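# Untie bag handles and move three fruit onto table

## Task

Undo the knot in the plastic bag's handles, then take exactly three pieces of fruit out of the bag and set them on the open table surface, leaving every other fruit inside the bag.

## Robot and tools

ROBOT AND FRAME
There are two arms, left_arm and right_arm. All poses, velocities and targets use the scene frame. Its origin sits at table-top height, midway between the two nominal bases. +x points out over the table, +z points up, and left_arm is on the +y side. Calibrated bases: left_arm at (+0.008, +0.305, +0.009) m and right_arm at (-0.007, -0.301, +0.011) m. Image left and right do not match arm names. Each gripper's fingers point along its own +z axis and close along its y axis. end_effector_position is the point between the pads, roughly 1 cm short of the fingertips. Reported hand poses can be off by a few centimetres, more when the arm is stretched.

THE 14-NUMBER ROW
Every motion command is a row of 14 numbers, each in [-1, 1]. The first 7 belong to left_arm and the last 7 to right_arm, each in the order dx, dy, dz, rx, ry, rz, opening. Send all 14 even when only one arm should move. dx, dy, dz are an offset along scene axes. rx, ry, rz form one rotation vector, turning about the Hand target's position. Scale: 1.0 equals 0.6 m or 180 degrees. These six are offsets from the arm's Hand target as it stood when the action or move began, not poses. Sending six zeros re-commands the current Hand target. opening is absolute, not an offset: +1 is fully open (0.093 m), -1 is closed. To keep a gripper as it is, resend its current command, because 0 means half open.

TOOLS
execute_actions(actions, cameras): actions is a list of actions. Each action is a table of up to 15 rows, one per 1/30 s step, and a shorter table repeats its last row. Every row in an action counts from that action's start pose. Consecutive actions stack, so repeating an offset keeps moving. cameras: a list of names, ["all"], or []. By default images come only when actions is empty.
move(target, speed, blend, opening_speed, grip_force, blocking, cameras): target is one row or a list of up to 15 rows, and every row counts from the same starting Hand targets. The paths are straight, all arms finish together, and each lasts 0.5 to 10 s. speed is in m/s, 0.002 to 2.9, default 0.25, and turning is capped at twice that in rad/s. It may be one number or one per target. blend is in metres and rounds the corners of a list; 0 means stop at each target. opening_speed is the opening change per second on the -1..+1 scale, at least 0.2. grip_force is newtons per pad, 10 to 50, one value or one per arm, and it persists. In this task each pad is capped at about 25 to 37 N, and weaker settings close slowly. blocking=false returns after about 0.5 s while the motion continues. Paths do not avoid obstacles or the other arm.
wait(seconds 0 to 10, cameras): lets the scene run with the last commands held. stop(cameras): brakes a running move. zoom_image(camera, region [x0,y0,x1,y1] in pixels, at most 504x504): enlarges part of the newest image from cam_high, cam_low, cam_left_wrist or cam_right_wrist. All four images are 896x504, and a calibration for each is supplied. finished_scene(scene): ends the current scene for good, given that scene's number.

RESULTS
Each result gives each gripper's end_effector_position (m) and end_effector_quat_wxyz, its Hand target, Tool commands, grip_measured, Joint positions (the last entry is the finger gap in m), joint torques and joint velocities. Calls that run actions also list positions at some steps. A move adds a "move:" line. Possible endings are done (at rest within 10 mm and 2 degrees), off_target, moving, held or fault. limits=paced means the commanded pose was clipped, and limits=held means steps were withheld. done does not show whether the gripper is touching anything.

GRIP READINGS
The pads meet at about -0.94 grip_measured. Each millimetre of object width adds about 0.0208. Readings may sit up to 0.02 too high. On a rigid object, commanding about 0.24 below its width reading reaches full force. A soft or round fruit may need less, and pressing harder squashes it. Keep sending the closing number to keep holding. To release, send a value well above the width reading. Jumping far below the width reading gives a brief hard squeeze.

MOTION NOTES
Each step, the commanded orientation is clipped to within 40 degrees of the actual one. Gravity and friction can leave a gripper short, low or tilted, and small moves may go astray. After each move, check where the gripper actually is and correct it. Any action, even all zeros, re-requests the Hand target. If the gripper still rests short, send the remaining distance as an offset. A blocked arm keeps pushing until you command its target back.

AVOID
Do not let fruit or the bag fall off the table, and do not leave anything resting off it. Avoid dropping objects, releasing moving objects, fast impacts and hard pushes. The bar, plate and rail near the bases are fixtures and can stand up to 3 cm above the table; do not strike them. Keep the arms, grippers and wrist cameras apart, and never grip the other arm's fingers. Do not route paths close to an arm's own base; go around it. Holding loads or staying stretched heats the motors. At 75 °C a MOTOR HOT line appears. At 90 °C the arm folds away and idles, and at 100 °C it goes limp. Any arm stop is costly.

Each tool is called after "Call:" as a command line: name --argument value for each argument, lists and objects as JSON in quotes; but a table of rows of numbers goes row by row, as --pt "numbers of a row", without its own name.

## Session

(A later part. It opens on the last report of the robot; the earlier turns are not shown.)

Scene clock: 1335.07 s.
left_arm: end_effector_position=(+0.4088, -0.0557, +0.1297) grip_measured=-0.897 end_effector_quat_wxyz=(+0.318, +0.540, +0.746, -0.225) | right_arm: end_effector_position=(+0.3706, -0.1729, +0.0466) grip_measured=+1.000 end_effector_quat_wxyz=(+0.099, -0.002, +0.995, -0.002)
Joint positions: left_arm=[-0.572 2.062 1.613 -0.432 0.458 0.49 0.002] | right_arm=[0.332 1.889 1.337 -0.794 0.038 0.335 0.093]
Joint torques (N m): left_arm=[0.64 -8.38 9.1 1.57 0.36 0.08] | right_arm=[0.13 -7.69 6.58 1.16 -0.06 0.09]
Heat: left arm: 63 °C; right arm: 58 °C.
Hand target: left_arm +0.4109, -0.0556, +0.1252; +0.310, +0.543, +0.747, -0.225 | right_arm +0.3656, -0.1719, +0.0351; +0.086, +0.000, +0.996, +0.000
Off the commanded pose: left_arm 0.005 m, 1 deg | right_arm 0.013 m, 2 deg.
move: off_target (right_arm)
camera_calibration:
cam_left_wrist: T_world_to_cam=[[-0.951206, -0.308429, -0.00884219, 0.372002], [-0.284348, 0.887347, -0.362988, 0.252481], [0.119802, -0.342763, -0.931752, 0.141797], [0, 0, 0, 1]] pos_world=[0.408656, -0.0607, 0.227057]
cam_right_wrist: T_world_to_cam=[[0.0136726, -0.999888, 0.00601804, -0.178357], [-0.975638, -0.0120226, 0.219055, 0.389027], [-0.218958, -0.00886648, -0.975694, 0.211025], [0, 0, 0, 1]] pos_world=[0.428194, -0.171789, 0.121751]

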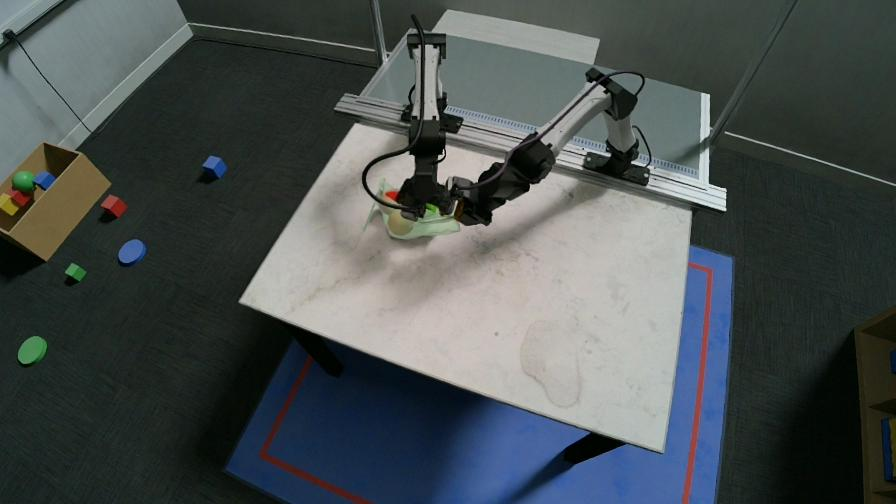

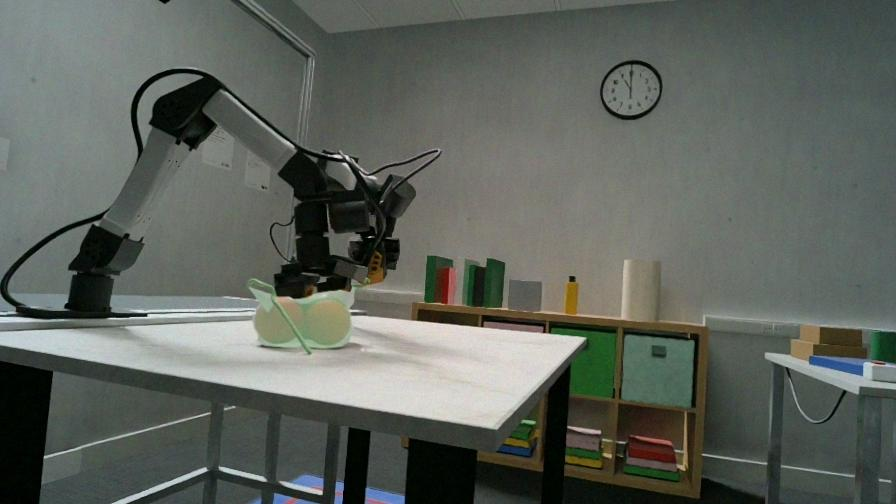

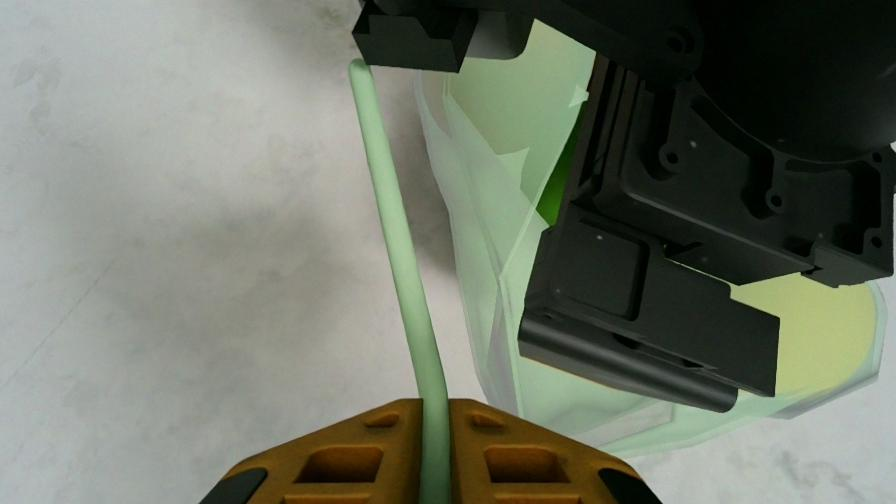

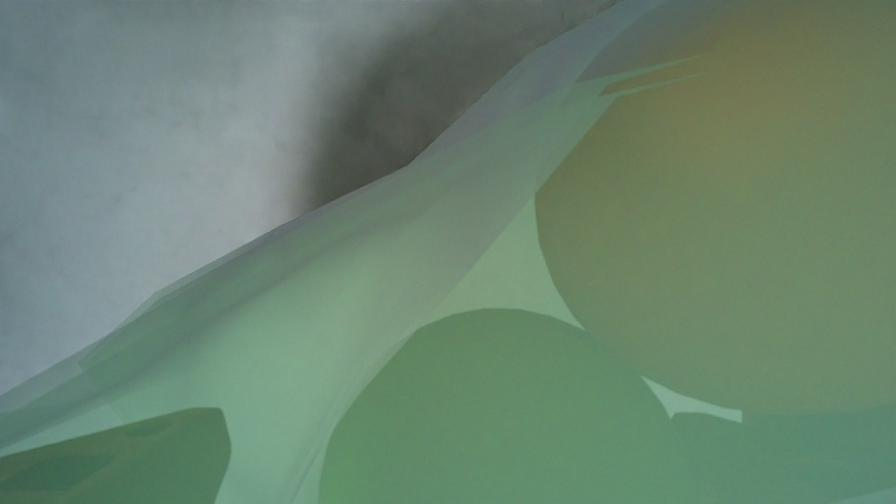

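Call:
move --target '[0,0,0,0,0,0,-1,-0.01,0,-0.0217,0,0,0,1]' --speed 0.05 --cameras '["cam_right_wrist","cam_low"]'

Call:
zoom_image --camera "cam_low" --region '[220, 220, 400, 360]'

Scene clock: 1348.73 s.
left_arm: end_effector_position=(+0.4079, -0.0557, +0.1294) grip_measured=-0.897 end_effector_quat_wxyz=(+0.317, +0.540, +0.746, -0.226) | right_arm: end_effector_position=(+0.3670, -0.1716, +0.0346) grip_measured=+1.000 end_effector_quat_wxyz=(+0.103, -0.003, +0.995, +0.000)
Joint positions: left_arm=[-0.572 2.062 1.613 -0.435 0.461 0.49 0.002] | right_arm=[0.339 1.889 1.286 -0.734 0.038 0.341 0.093]
Joint torques (N m): left_arm=[0.65 -8.34 9.11 1.59 0.33 0.1] | right_arm=[0.08 -7.53 6.08 1.13 -0.05 0.1]
Heat: left arm: 63 °C; right arm: 57 °C.
Hand target: left_arm +0.4109, -0.0556, +0.1252; +0.310, +0.543, +0.747, -0.225 | right_arm +0.3596, -0.1720, +0.0220; +0.086, +0.000, +0.996, +0.000
Off the commanded pose: left_arm 0.005 m, 1 deg | right_arm 0.015 m, 2 deg.
move: off_target (right_arm)
camera_calibration:
cam_right_wrist: T_world_to_cam=[[0.0152605, -0.999882, 0.00186436, -0.177447], [-0.977074, -0.0145163, 0.212407, 0.388621], [-0.212354, -0.00506304, -0.97718, 0.196746], [0, 0, 0, 1]] pos_world=[0.424199, -0.170789, 0.110041]
Images, in order (width x height): cam_low 896x504, cam_right_wrist 896x504.

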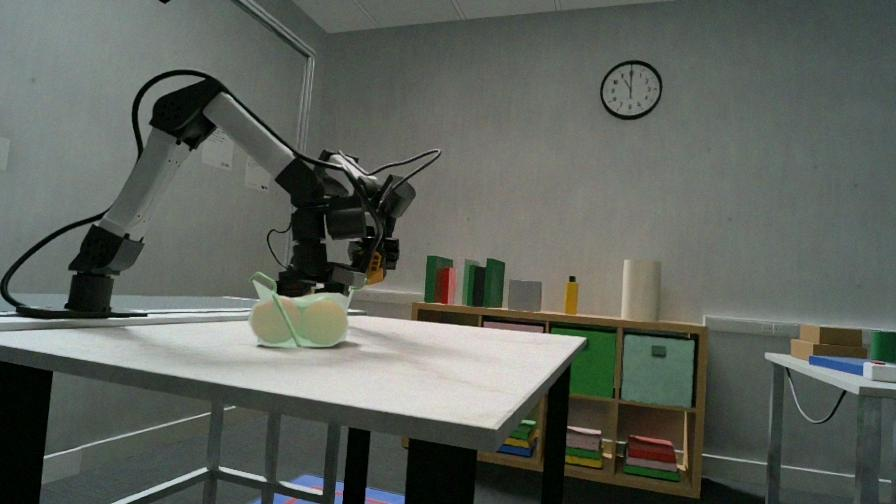

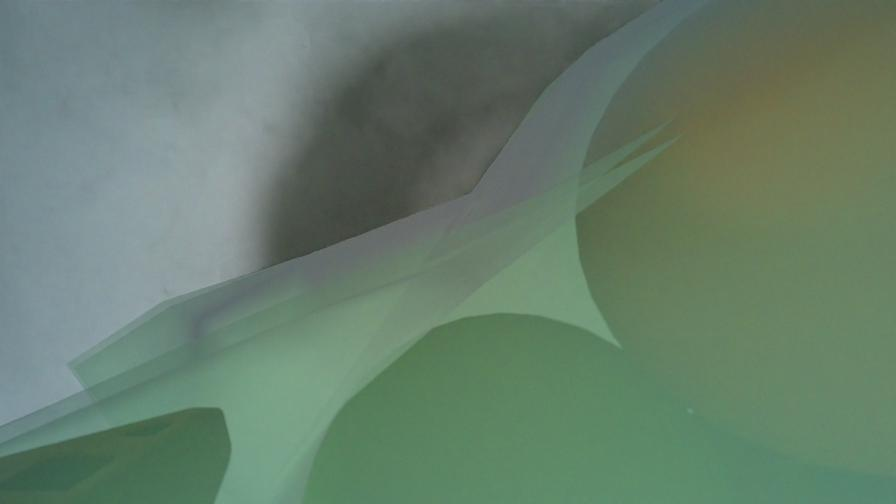

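Scaled by 2.800 from the camera's 896x504 image, which has a finer 1280x720 frame.

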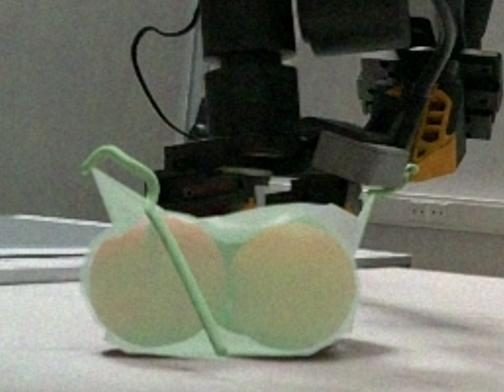

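Call:
move --target '[0,0,0,0,0,0,-1,0,0,0.0,0,0,0,0.2]' --opening_speed 0.4 --cameras '["cam_right_wrist","cam_left_wrist"]'

Scene clock: 1356.90 s.
left_arm: end_effector_position=(+0.4079, -0.0557, +0.1294) grip_measured=-0.897 end_effector_quat_wxyz=(+0.317, +0.540, +0.746, -0.226) | right_arm: end_effector_position=(+0.3683, -0.1702, +0.0350) grip_measured=+0.415 end_effector_quat_wxyz=(+0.105, -0.001, +0.994, +0.004)
Joint positions: left_arm=[-0.572 2.062 1.613 -0.436 0.461 0.49 0.002] | right_arm=[0.339 1.889 1.286 -0.727 0.033 0.345 0.065]
Joint torques (N m): left_arm=[0.61 -8.34 9.1 1.6 0.32 0.07] | right_arm=[0.01 -7.54 6.06 1.08 0.05 0.04]
Heat: left arm: 62 °C; right arm: 56 °C.
Hand target: left_arm +0.4109, -0.0556, +0.1252; +0.310, +0.543, +0.747, -0.225 | right_arm +0.3597, -0.1719, +0.0221; +0.087, +0.000, +0.996, +0.000
Off the commanded pose: left_arm 0.005 m, 1 deg | right_arm 0.016 m, 2 deg.
move: off_target (right_arm)
camera_calibration:
cam_left_wrist: T_world_to_cam=[[-0.951842, -0.306551, -0.00480875, 0.370995], [-0.28412, 0.887871, -0.361884, 0.251886], [0.115205, -0.34309, -0.932211, 0.143443], [0, 0, 0, 1]] pos_world=[0.408169, -0.0606994, 0.226657]
cam_right_wrist: T_world_to_cam=[[0.0123249, -0.999906, -0.00602131, -0.174735], [-0.978189, -0.0133055, 0.20729, 0.390591], [-0.207351, 0.00333514, -0.978261, 0.197136], [0, 0, 0, 1]] pos_world=[0.425102, -0.170179, 0.110833]
Images, in order (width x height): cam_left_wrist 896x504, cam_right_wrist 896x504.

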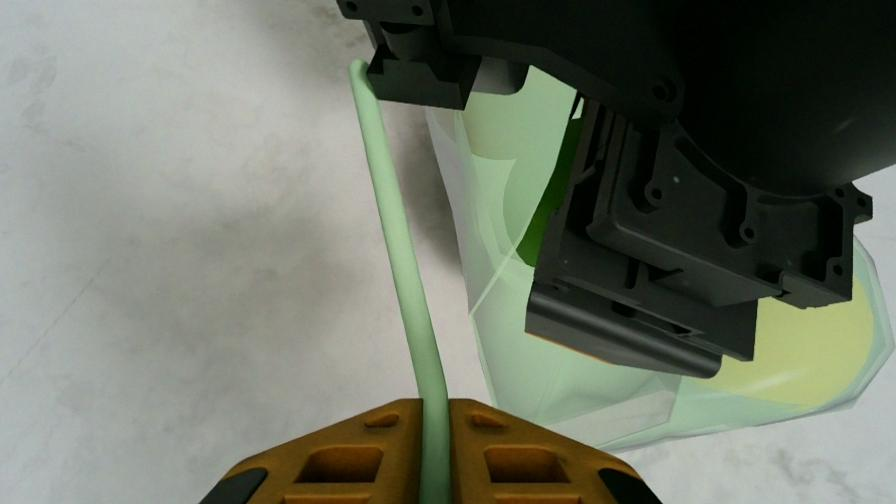

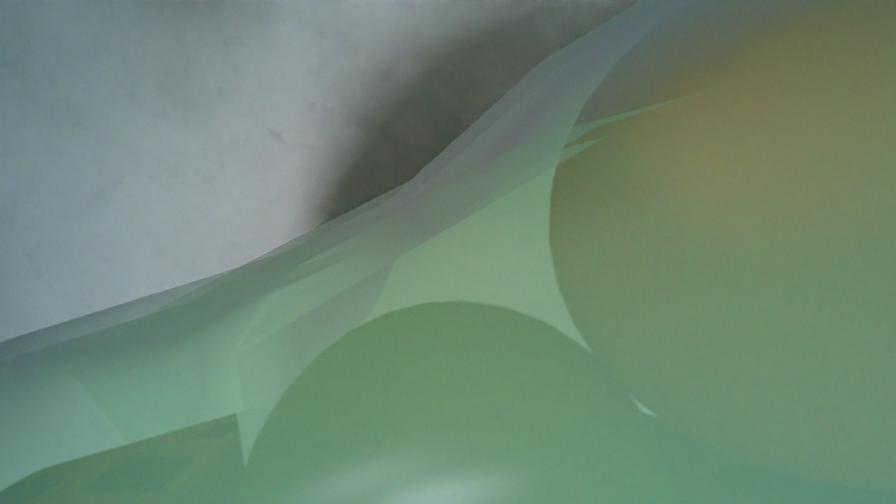

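Call:
move --target '[0,0,0,0,0,0,-1,0.012,0,0.09,0,0,0,0.2]' --speed 0.05 --cameras '["cam_right_wrist","cam_left_wrist","cam_low"]'

Call:
zoom_image --camera "cam_low" --region '[220, 220, 400, 360]'

Scene clock: 1366.00 s.
left_arm: end_effector_position=(+0.4076, -0.0556, +0.1293) grip_measured=-0.897 end_effector_quat_wxyz=(+0.316, +0.540, +0.746, -0.226) | right_arm: end_effector_position=(+0.3606, -0.1717, +0.0586) grip_measured=+0.415 end_effector_quat_wxyz=(+0.071, -0.001, +0.997, -0.007)
Joint positions: left_arm=[-0.572 2.062 1.613 -0.437 0.461 0.49 0.002] | right_arm=[0.339 1.889 1.397 -0.911 0.03 0.345 0.065]
Joint torques (N m): left_arm=[0.57 -8.34 9.13 1.59 0.32 0.08] | right_arm=[-0.8 -11.77 11.51 0.65 0.05 -0.06]
Heat: left arm: 62 °C; right arm: 55 °C.
Hand target: left_arm +0.4109, -0.0556, +0.1252; +0.310, +0.543, +0.747, -0.225 | right_arm +0.3668, -0.1720, +0.0760; +0.086, +0.000, +0.996, +0.000
Off the commanded pose: left_arm 0.005 m, 1 deg | right_arm 0.019 m, 2 deg.
move: off_target (right_arm)
camera_calibration:
cam_left_wrist: T_world_to_cam=[[-0.95208, -0.305825, -0.00393848, 0.370782], [-0.283809, 0.888194, -0.361335, 0.251474], [0.114004, -0.342902, -0.932428, 0.143958], [0, 0, 0, 1]] pos_world=[0.407973, -0.0606001, 0.226557]
cam_right_wrist: T_world_to_cam=[[0.0108882, -0.999827, 0.0150631, -0.176623], [-0.961534, -0.00633393, 0.274613, 0.369368], [-0.27447, -0.0174737, -0.961437, 0.238186], [0, 0, 0, 1]] pos_world=[0.422458, -0.170091, 0.130228]
Images, in order (width x height): cam_low 896x504, cam_left_wrist 896x504, cam_right_wrist 896x504.

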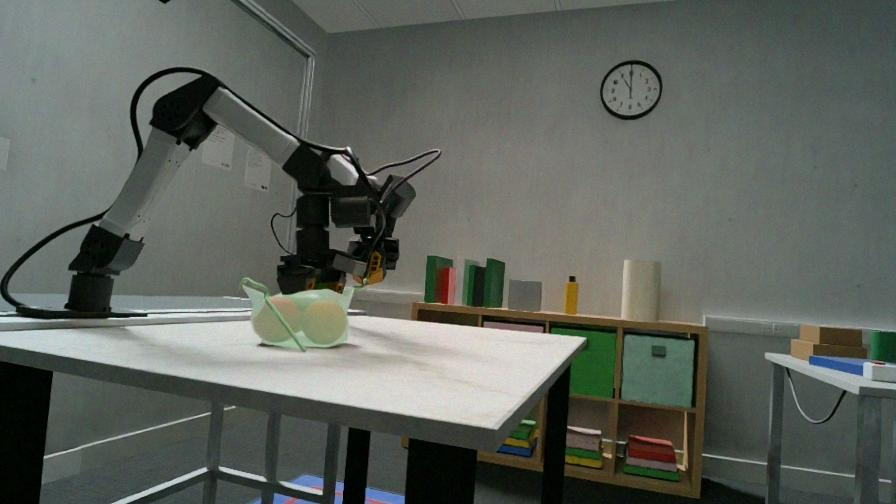

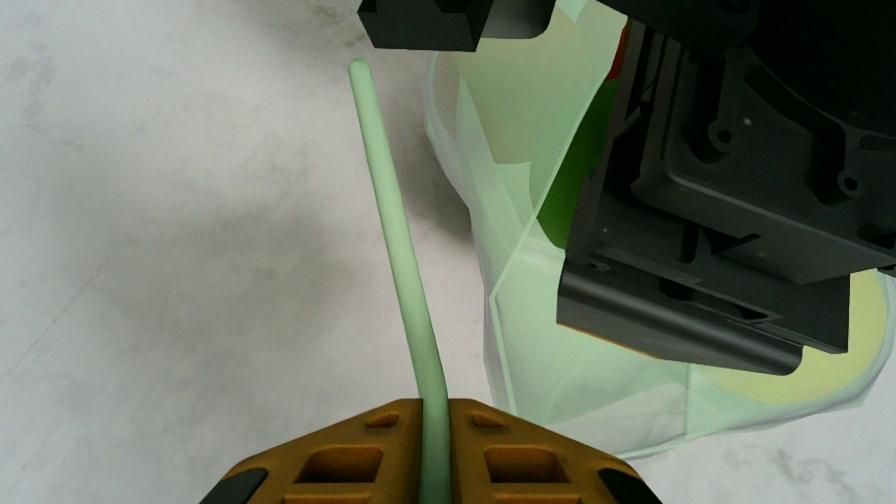

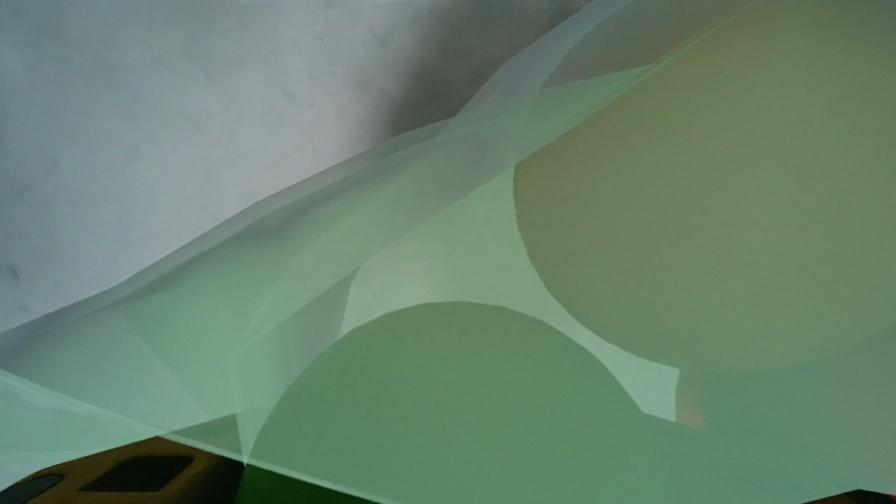

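Scaled by 2.800 from the camera's 896x504 image, which has a finer 1280x720 frame.

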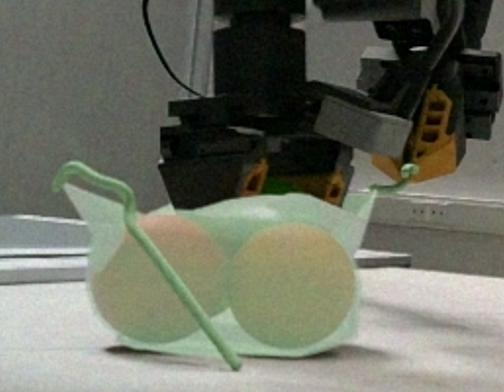

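Call:
move --target '[0,0,0,0,0,0,-1,-0.005,-0.005,0.22,0,0,0,0.2]' --speed 0.08 --cameras '["all"]'

Call:
zoom_image --camera "cam_low" --region '[220, 180, 420, 360]'

Call:
zoom_image --camera "cam_high" --region '[360, 100, 510, 260]'

Scene clock: 1374.90 s.
left_arm: end_effector_position=(+0.4072, -0.0560, +0.1295) grip_measured=-0.897 end_effector_quat_wxyz=(+0.316, +0.541, +0.746, -0.228) | right_arm: end_effector_position=(+0.3626, -0.1720, +0.1971) grip_measured=+0.415 end_effector_quat_wxyz=(+0.080, -0.002, +0.997, -0.004)
Joint positions: left_arm=[-0.572 2.062 1.613 -0.437 0.465 0.49 0.002] | right_arm=[0.324 1.868 1.922 -1.438 0.028 0.33 0.065]
Joint torques (N m): left_arm=[0.65 -8.21 8.99 1.6 0.29 0.08] | right_arm=[-0.99 -9.33 11.96 0.67 0 -0.11]
Heat: left arm: 62 °C; right arm: 56 °C.
Hand target: left_arm +0.4110, -0.0556, +0.1252; +0.310, +0.543, +0.747, -0.225 | right_arm +0.3638, -0.1749, +0.2080; +0.086, +0.000, +0.996, +0.000
Off the commanded pose: left_arm 0.006 m, 1 deg | right_arm 0.011 m, 1 deg.
move: off_target (right_arm)
camera_calibration:
cam_left_wrist: T_world_to_cam=[[-0.952735, -0.303798, -0.00185211, 0.370361], [-0.282448, 0.887992, -0.362896, 0.251421], [0.111892, -0.345221, -0.931828, 0.144694], [0, 0, 0, 1]] pos_world=[0.407679, -0.0607939, 0.226755]
cam_right_wrist: T_world_to_cam=[[0.011739, -0.999883, 0.00977936, -0.178375], [-0.966267, -0.00882692, 0.257392, 0.337941], [-0.257275, -0.012471, -0.966258, 0.367441], [0, 0, 0, 1]] pos_world=[0.423169, -0.170789, 0.269804]

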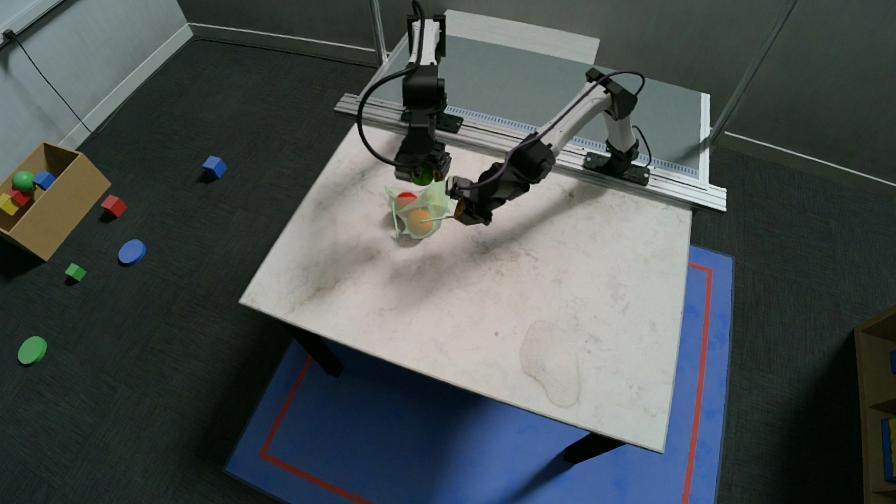

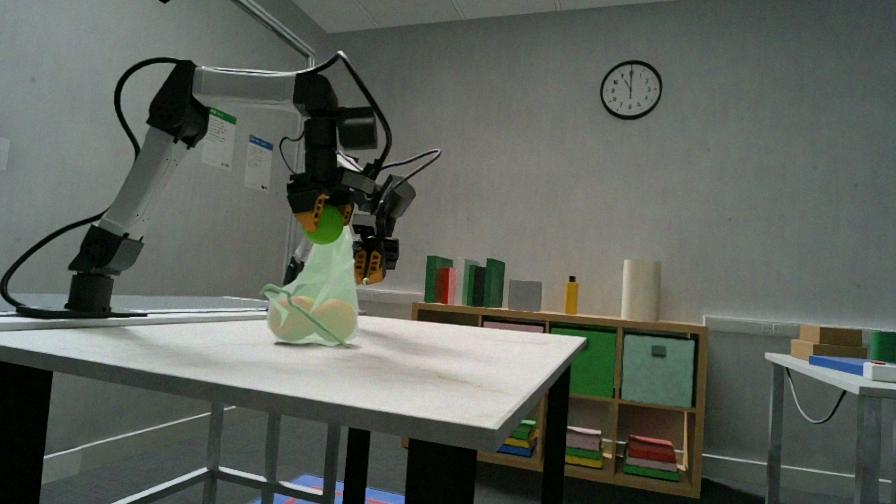

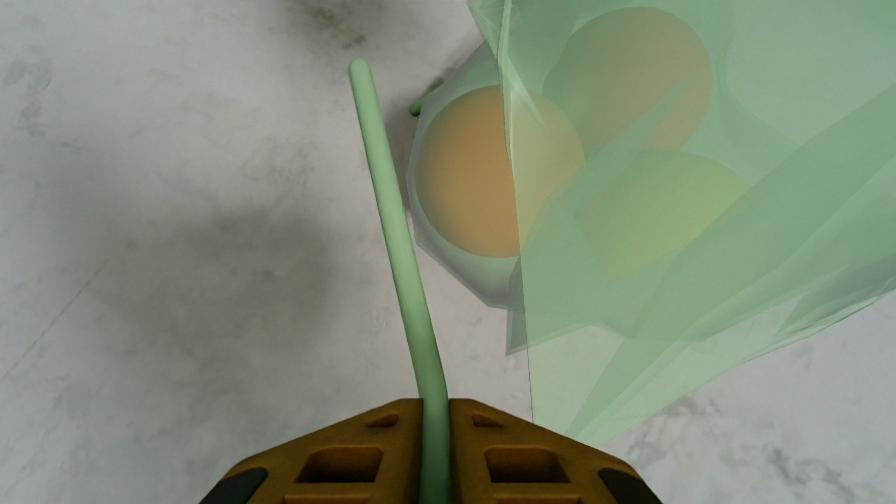

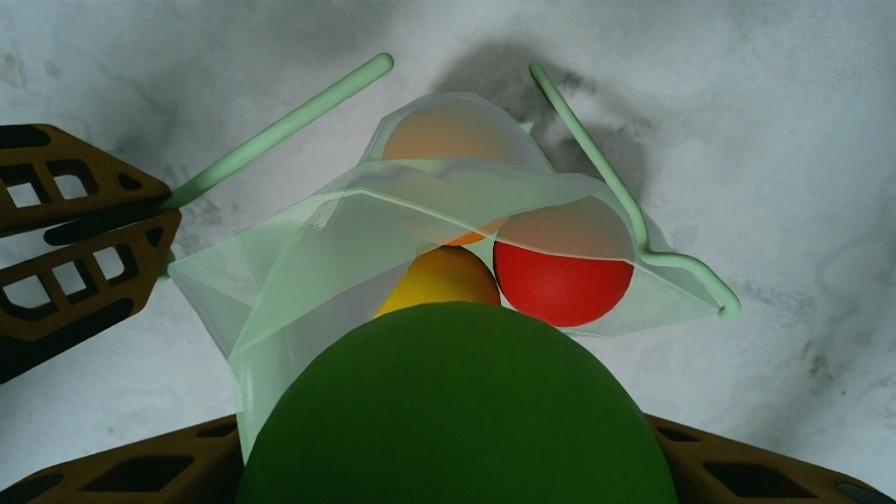

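Scaled by 2.520 from the camera's 896x504 image, which has a finer 1280x720 frame.

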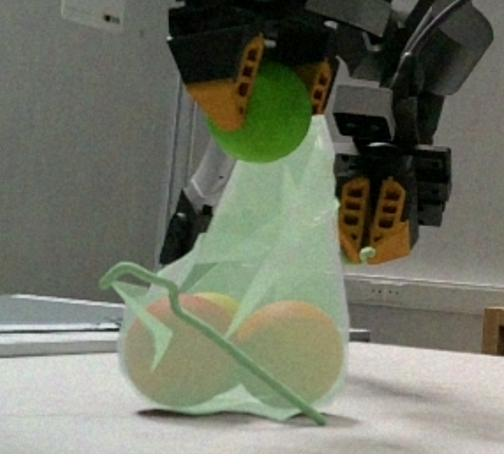

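Scaled by 3.150 from the camera's 896x504 image, which has a finer 1280x720 frame.

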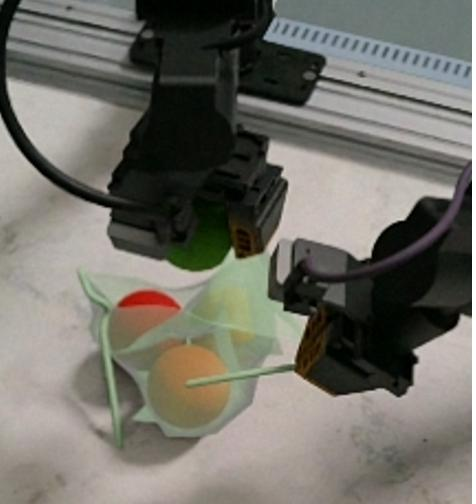

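Call:
move --target '[0,0,0,0,0,0,-1,-0.22,-0.03,-0.04,0,0,0,0.2]' --speed 0.08 --cameras '["all"]'

Call:
zoom_image --camera "cam_low" --region '[200, 180, 400, 360]'

Call:
zoom_image --camera "cam_high" --region '[360, 100, 510, 260]'

Scene clock: 1406.83 s.
left_arm: end_effector_position=(+0.3916, -0.0711, +0.1365) grip_measured=-0.897 end_effector_quat_wxyz=(+0.311, +0.554, +0.725, -0.267) | right_arm: end_effector_position=(+0.2558, -0.1792, +0.1832) grip_measured=+0.406 end_effector_quat_wxyz=(+0.112, +0.001, +0.994, +0.022)
Joint positions: left_arm=[-0.59 2.062 1.619 -0.437 0.546 0.49 0.002] | right_arm=[0.424 1.383 1.323 -1.247 0.025 0.434 0.065]
Joint torques (N m): left_arm=[2.18 -8.72 8.24 1.58 -0.41 0.09] | right_arm=[0.13 -8.36 6.89 0.16 0.29 -0.04]
Heat: left arm: 62 °C; right arm: 61 °C.
Hand target: left_arm +0.4109, -0.0556, +0.1251; +0.310, +0.543, +0.747, -0.225 | right_arm +0.2319, -0.1929, +0.1840; +0.086, +0.000, +0.996, +0.000
Off the commanded pose: left_arm 0.027 m, 6 deg | right_arm 0.028 m, 4 deg.
move: off_target (left_arm, right_arm)
camera_calibration:
cam_left_wrist: T_world_to_cam=[[-0.970753, -0.236237, 0.0427878, 0.35667], [-0.23314, 0.885055, -0.402895, 0.248928], [0.057309, -0.401087, -0.914246, 0.162825], [0, 0, 0, 1]] pos_world=[0.394942, -0.070749, 0.233893]
cam_right_wrist: T_world_to_cam=[[0.0127117, -0.999014, -0.0425393, -0.174593], [-0.98069, -0.020759, 0.194462, 0.251333], [-0.195154, 0.039246, -0.979987, 0.322364], [0, 0, 0, 1]] pos_world=[0.31161, -0.181855, 0.259611]

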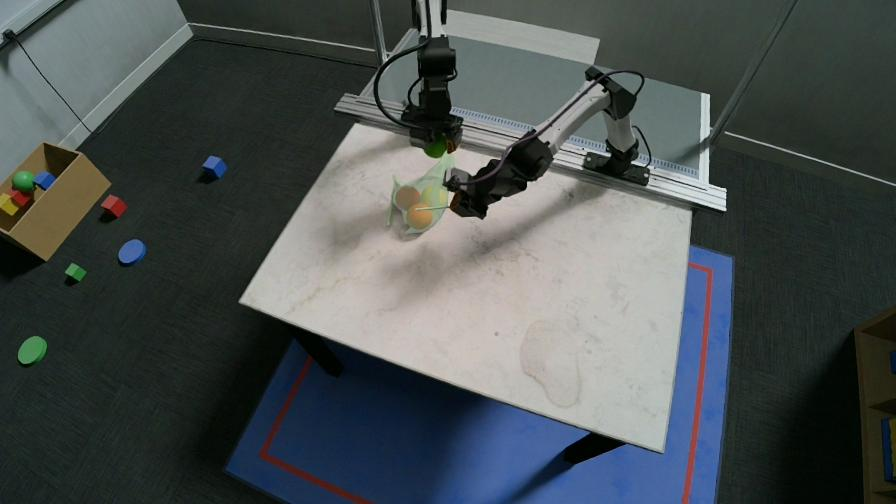

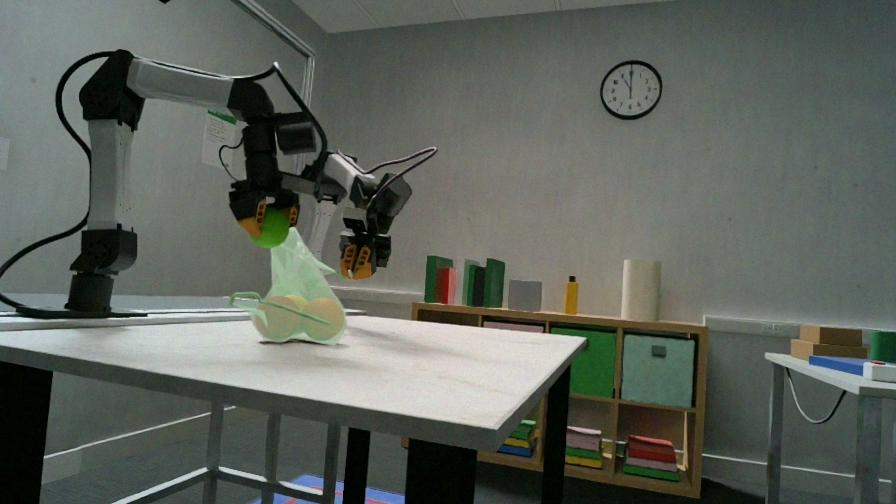

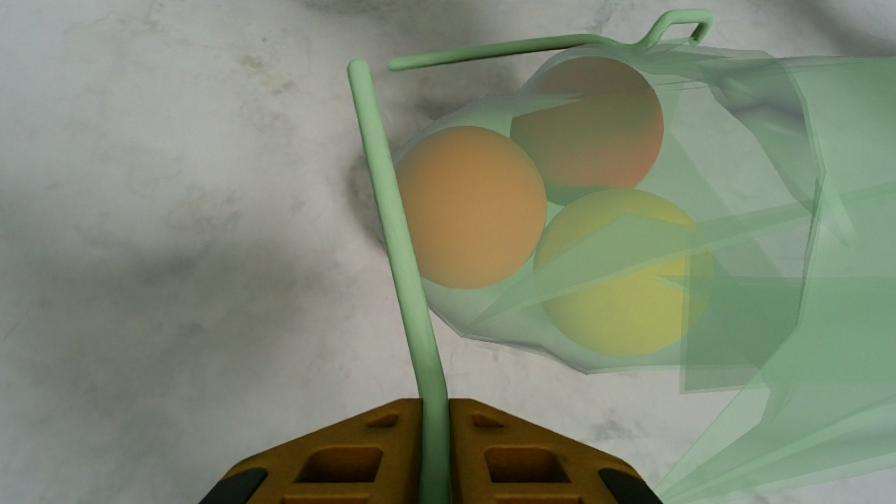

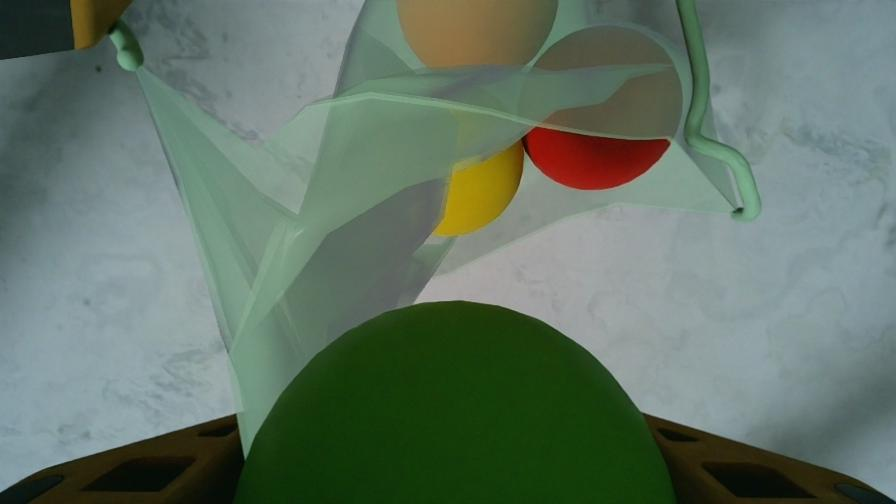

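Scaled by 2.520 from the camera's 896x504 image, which has a finer 1280x720 frame.

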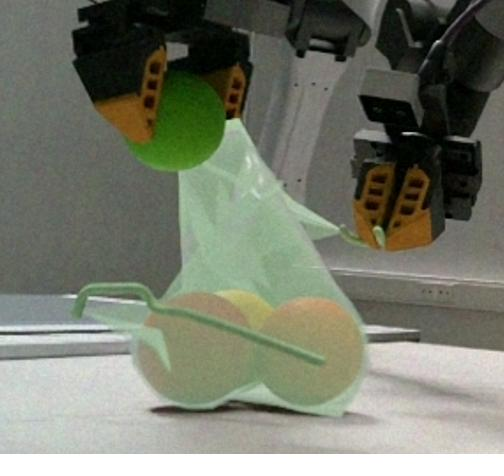

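Scaled by 3.150 from the camera's 896x504 image, which has a finer 1280x720 frame.

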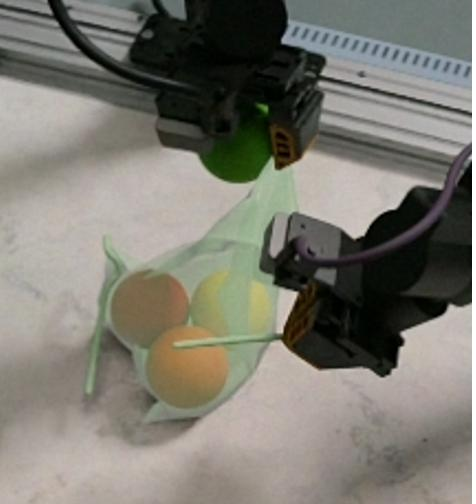

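Call:
move --target '[-0.12,-0.05,-0.02,0,0,0,-1,0,0,0,0,0,0,0.2]' --speed 0.06 --cameras '["cam_right_wrist"]'

Scene clock: 1421.87 s.
left_arm: end_effector_position=(+0.3392, -0.0898, +0.1062) grip_measured=-0.897 end_effector_quat_wxyz=(+0.303, +0.548, +0.744, -0.232) | right_arm: end_effector_position=(+0.2407, -0.1870, +0.1813) grip_measured=+0.405 end_effector_quat_wxyz=(+0.087, +0.001, +0.996, +0.008)
Joint positions: left_arm=[-0.729 1.975 1.396 -0.282 0.38 0.374 0.002] | right_arm=[0.424 1.371 1.316 -1.309 0.03 0.435 0.065]
Joint torques (N m): left_arm=[0.27 -11.36 5.79 1.8 0.08 -0.12] | right_arm=[0.13 -7.5 7.16 0.71 0.25 -0.01]
Heat: left arm: 63 °C; right arm: 58 °C.
Hand target: left_arm +0.3390, -0.0855, +0.1130; +0.310, +0.543, +0.747, -0.225 | right_arm +0.2319, -0.1929, +0.1840; +0.086, +0.000, +0.996, +0.000
Off the commanded pose: left_arm 0.008 m, 1 deg | right_arm 0.011 m, 1 deg.
move: off_target (right_arm)
camera_calibration:
cam_right_wrist: T_world_to_cam=[[0.00843142, -0.999842, -0.0156598, -0.18628], [-0.96982, -0.0119924, 0.243527, 0.226892], [-0.243676, 0.0131339, -0.969768, 0.322811], [0, 0, 0, 1]] pos_world=[0.300277, -0.187769, 0.25488]
Images, in order (width x height): cam_right_wrist 896x504.

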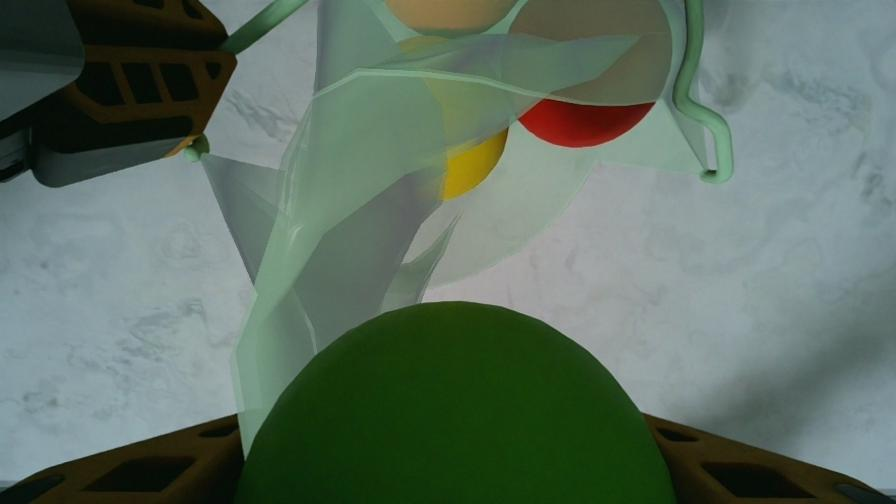

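Call:
move --pt "0 0 0 0 0 0 -1 -0.06 -0.02 -0.06 0 0 0 0.2" --pt "0 0 0 0 0 0 -1 -0.06 -0.02 -0.21 0 0 0 0.2" --speed 0.07 --blend 0.02 --cameras '["all"]'

Call:
zoom_image --camera "cam_low" --region '[200, 220, 400, 360]'

Call:
zoom_image --camera "cam_high" --region '[360, 100, 510, 260]'

Scene clock: 1442.10 s.
left_arm: end_effector_position=(+0.3365, -0.0929, +0.1093) grip_measured=-0.897 end_effector_quat_wxyz=(+0.305, +0.550, +0.741, -0.236) | right_arm: end_effector_position=(+0.2063, -0.1968, +0.0674) grip_measured=+0.405 end_effector_quat_wxyz=(+0.106, +0.000, +0.994, +0.021)
Joint positions: left_arm=[-0.736 1.97 1.396 -0.278 0.385 0.37 0.002] | right_arm=[0.464 1.221 0.739 -0.838 0.033 0.471 0.065]
Joint torques (N m): left_arm=[0.77 -11.03 5.75 1.82 0.01 -0.08] | right_arm=[0.2 -2.61 6.45 0.82 0.26 0.06]
Heat: left arm: 66 °C; right arm: 57 °C.
Hand target: left_arm +0.3390, -0.0855, +0.1132; +0.310, +0.543, +0.747, -0.225 | right_arm +0.1958, -0.2049, +0.0580; +0.086, +0.000, +0.996, +0.000
Off the commanded pose: left_arm 0.009 m, 2 deg | right_arm 0.016 m, 3 deg.
move: off_target (right_arm)
camera_calibration:
cam_left_wrist: T_world_to_cam=[[-0.960873, -0.276595, 0.0147755, 0.29525], [-0.263586, 0.896683, -0.355643, 0.250601], [0.0851199, -0.345622, -0.934505, 0.130334], [0, 0, 0, 1]] pos_world=[0.338659, -0.0979984, 0.206559]
cam_right_wrist: T_world_to_cam=[[0.0144115, -0.999129, -0.0391533, -0.197168], [-0.978414, -0.0221643, 0.205463, 0.223386], [-0.206152, 0.0353471, -0.977881, 0.201295], [0, 0, 0, 1]] pos_world=[0.262903, -0.19916, 0.143226]

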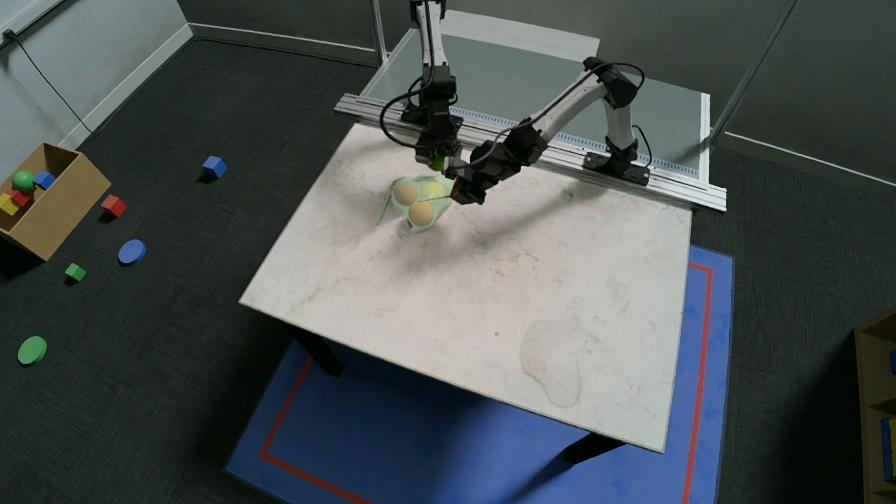

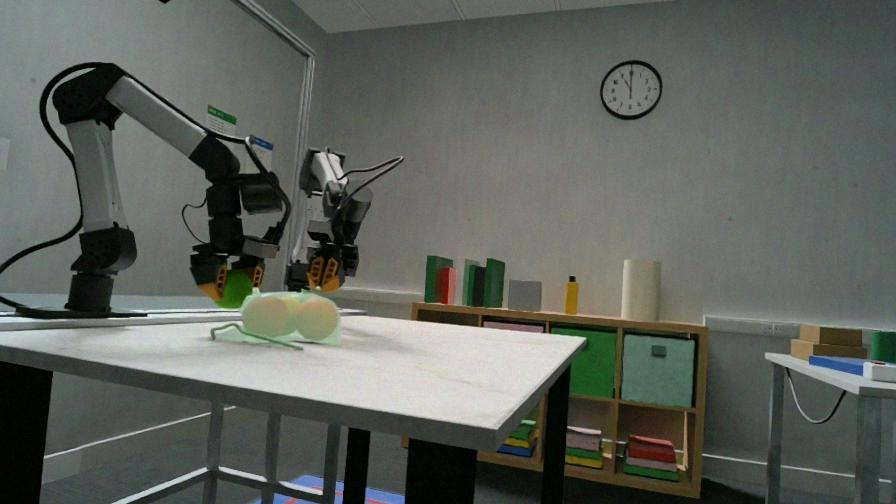

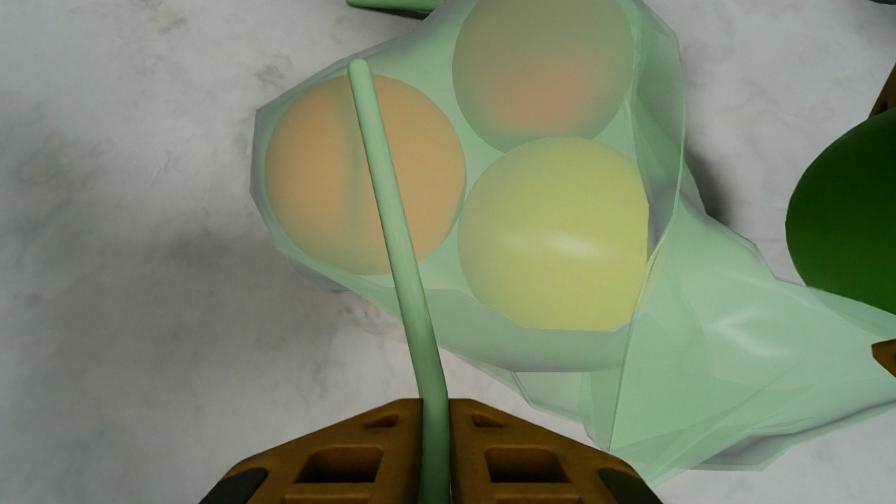

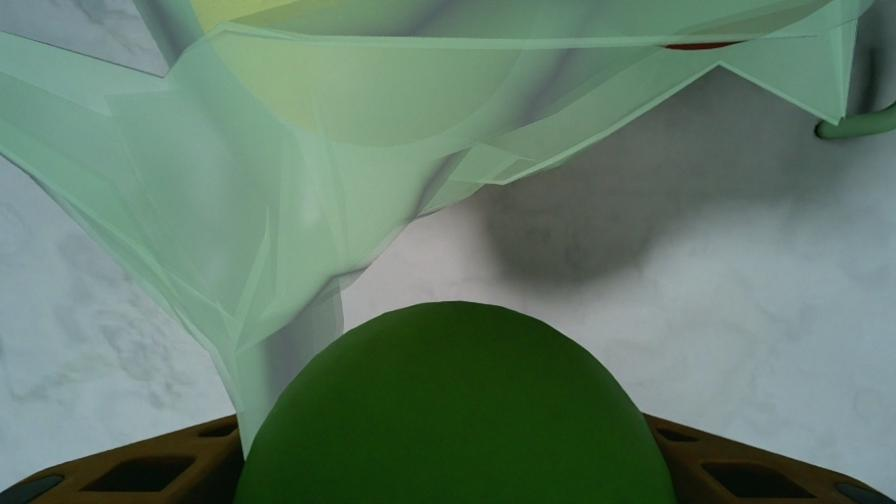

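Scaled by 2.520 from the camera's 896x504 image, which has a finer 1280x720 frame.

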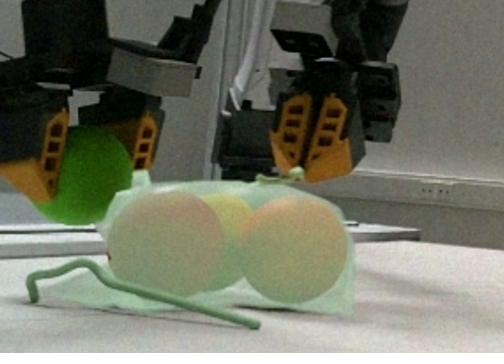

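Scaled by 3.150 from the camera's 896x504 image, which has a finer 1280x720 frame.

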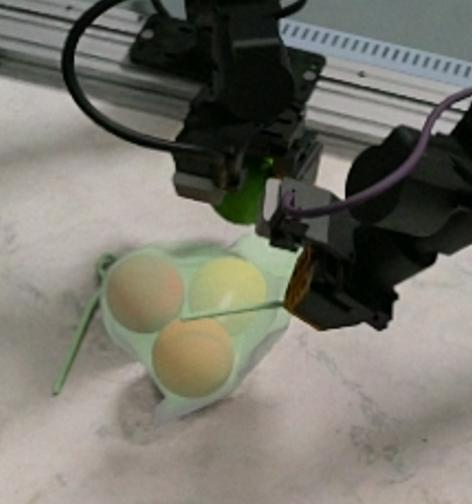

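Call:
move --target '[0,0,0,0,0,0,-1,0,0,-0.045,0,0,0,0.2]' --speed 0.04 --cameras '["cam_right_wrist","cam_low"]'

Call:
zoom_image --camera "cam_low" --region '[180, 240, 380, 380]'

Scene clock: 1450.57 s.
left_arm: end_effector_position=(+0.3349, -0.0920, +0.1068) grip_measured=-0.897 end_effector_quat_wxyz=(+0.302, +0.550, +0.742, -0.236) | right_arm: end_effector_position=(+0.2114, -0.1939, +0.0424) grip_measured=+0.405 end_effector_quat_wxyz=(+0.115, +0.000, +0.993, +0.025)
Joint positions: left_arm=[-0.737 1.97 1.39 -0.279 0.385 0.37 0.002] | right_arm=[0.468 1.267 0.661 -0.694 0.034 0.475 0.065]
Joint torques (N m): left_arm=[0.84 -11.08 6.23 1.81 -0.01 -0.07] | right_arm=[0.21 -2.59 5.86 0.7 0.27 0.03]
Heat: left arm: 69 °C; right arm: 56 °C.
Hand target: left_arm +0.3389, -0.0857, +0.1133; +0.310, +0.543, +0.747, -0.225 | right_arm +0.1958, -0.2049, +0.0310; +0.086, +0.000, +0.996, +0.000
Off the commanded pose: left_arm 0.010 m, 2 deg | right_arm 0.022 m, 4 deg.
move: off_target (right_arm)
camera_calibration:
cam_right_wrist: T_world_to_cam=[[0.0157081, -0.998701, -0.0484721, -0.19511], [-0.981939, -0.0245495, 0.187599, 0.234701], [-0.188545, 0.0446499, -0.981049, 0.176024], [0, 0, 0, 1]] pos_world=[0.266715, -0.196954, 0.119201]
Images, in order (width x height): cam_low 896x504, cam_right_wrist 896x504.

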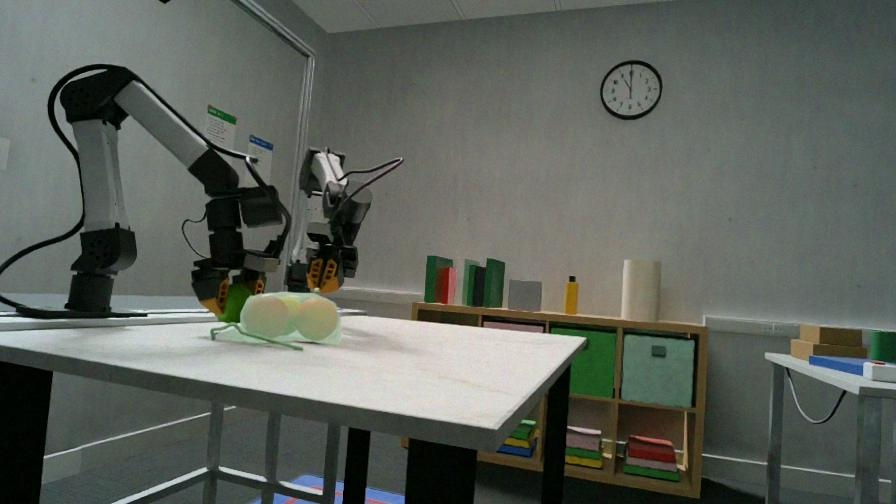

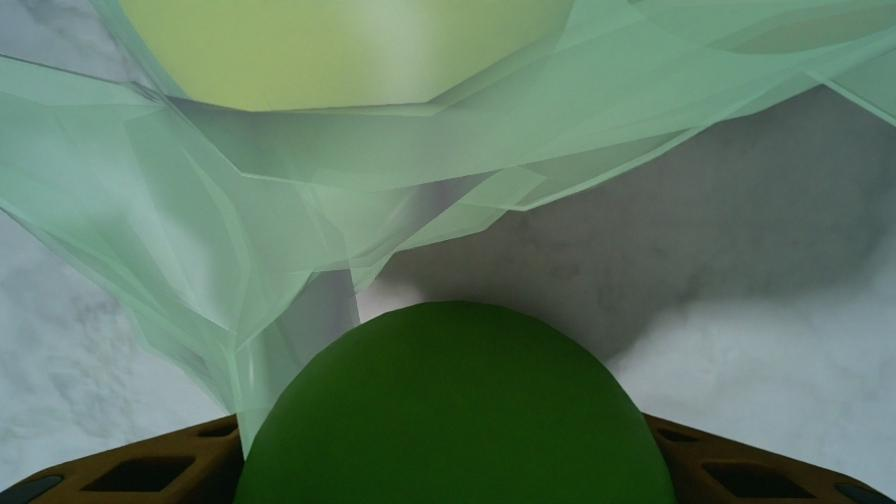

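Scaled by 2.520 from the camera's 896x504 image, which has a finer 1280x720 frame.

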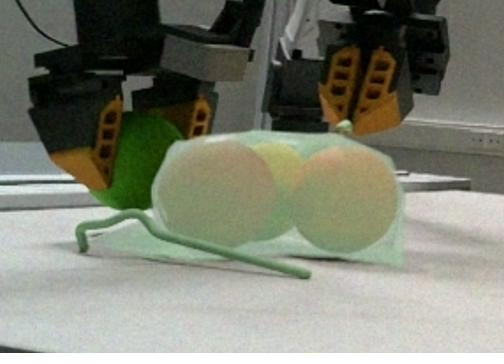

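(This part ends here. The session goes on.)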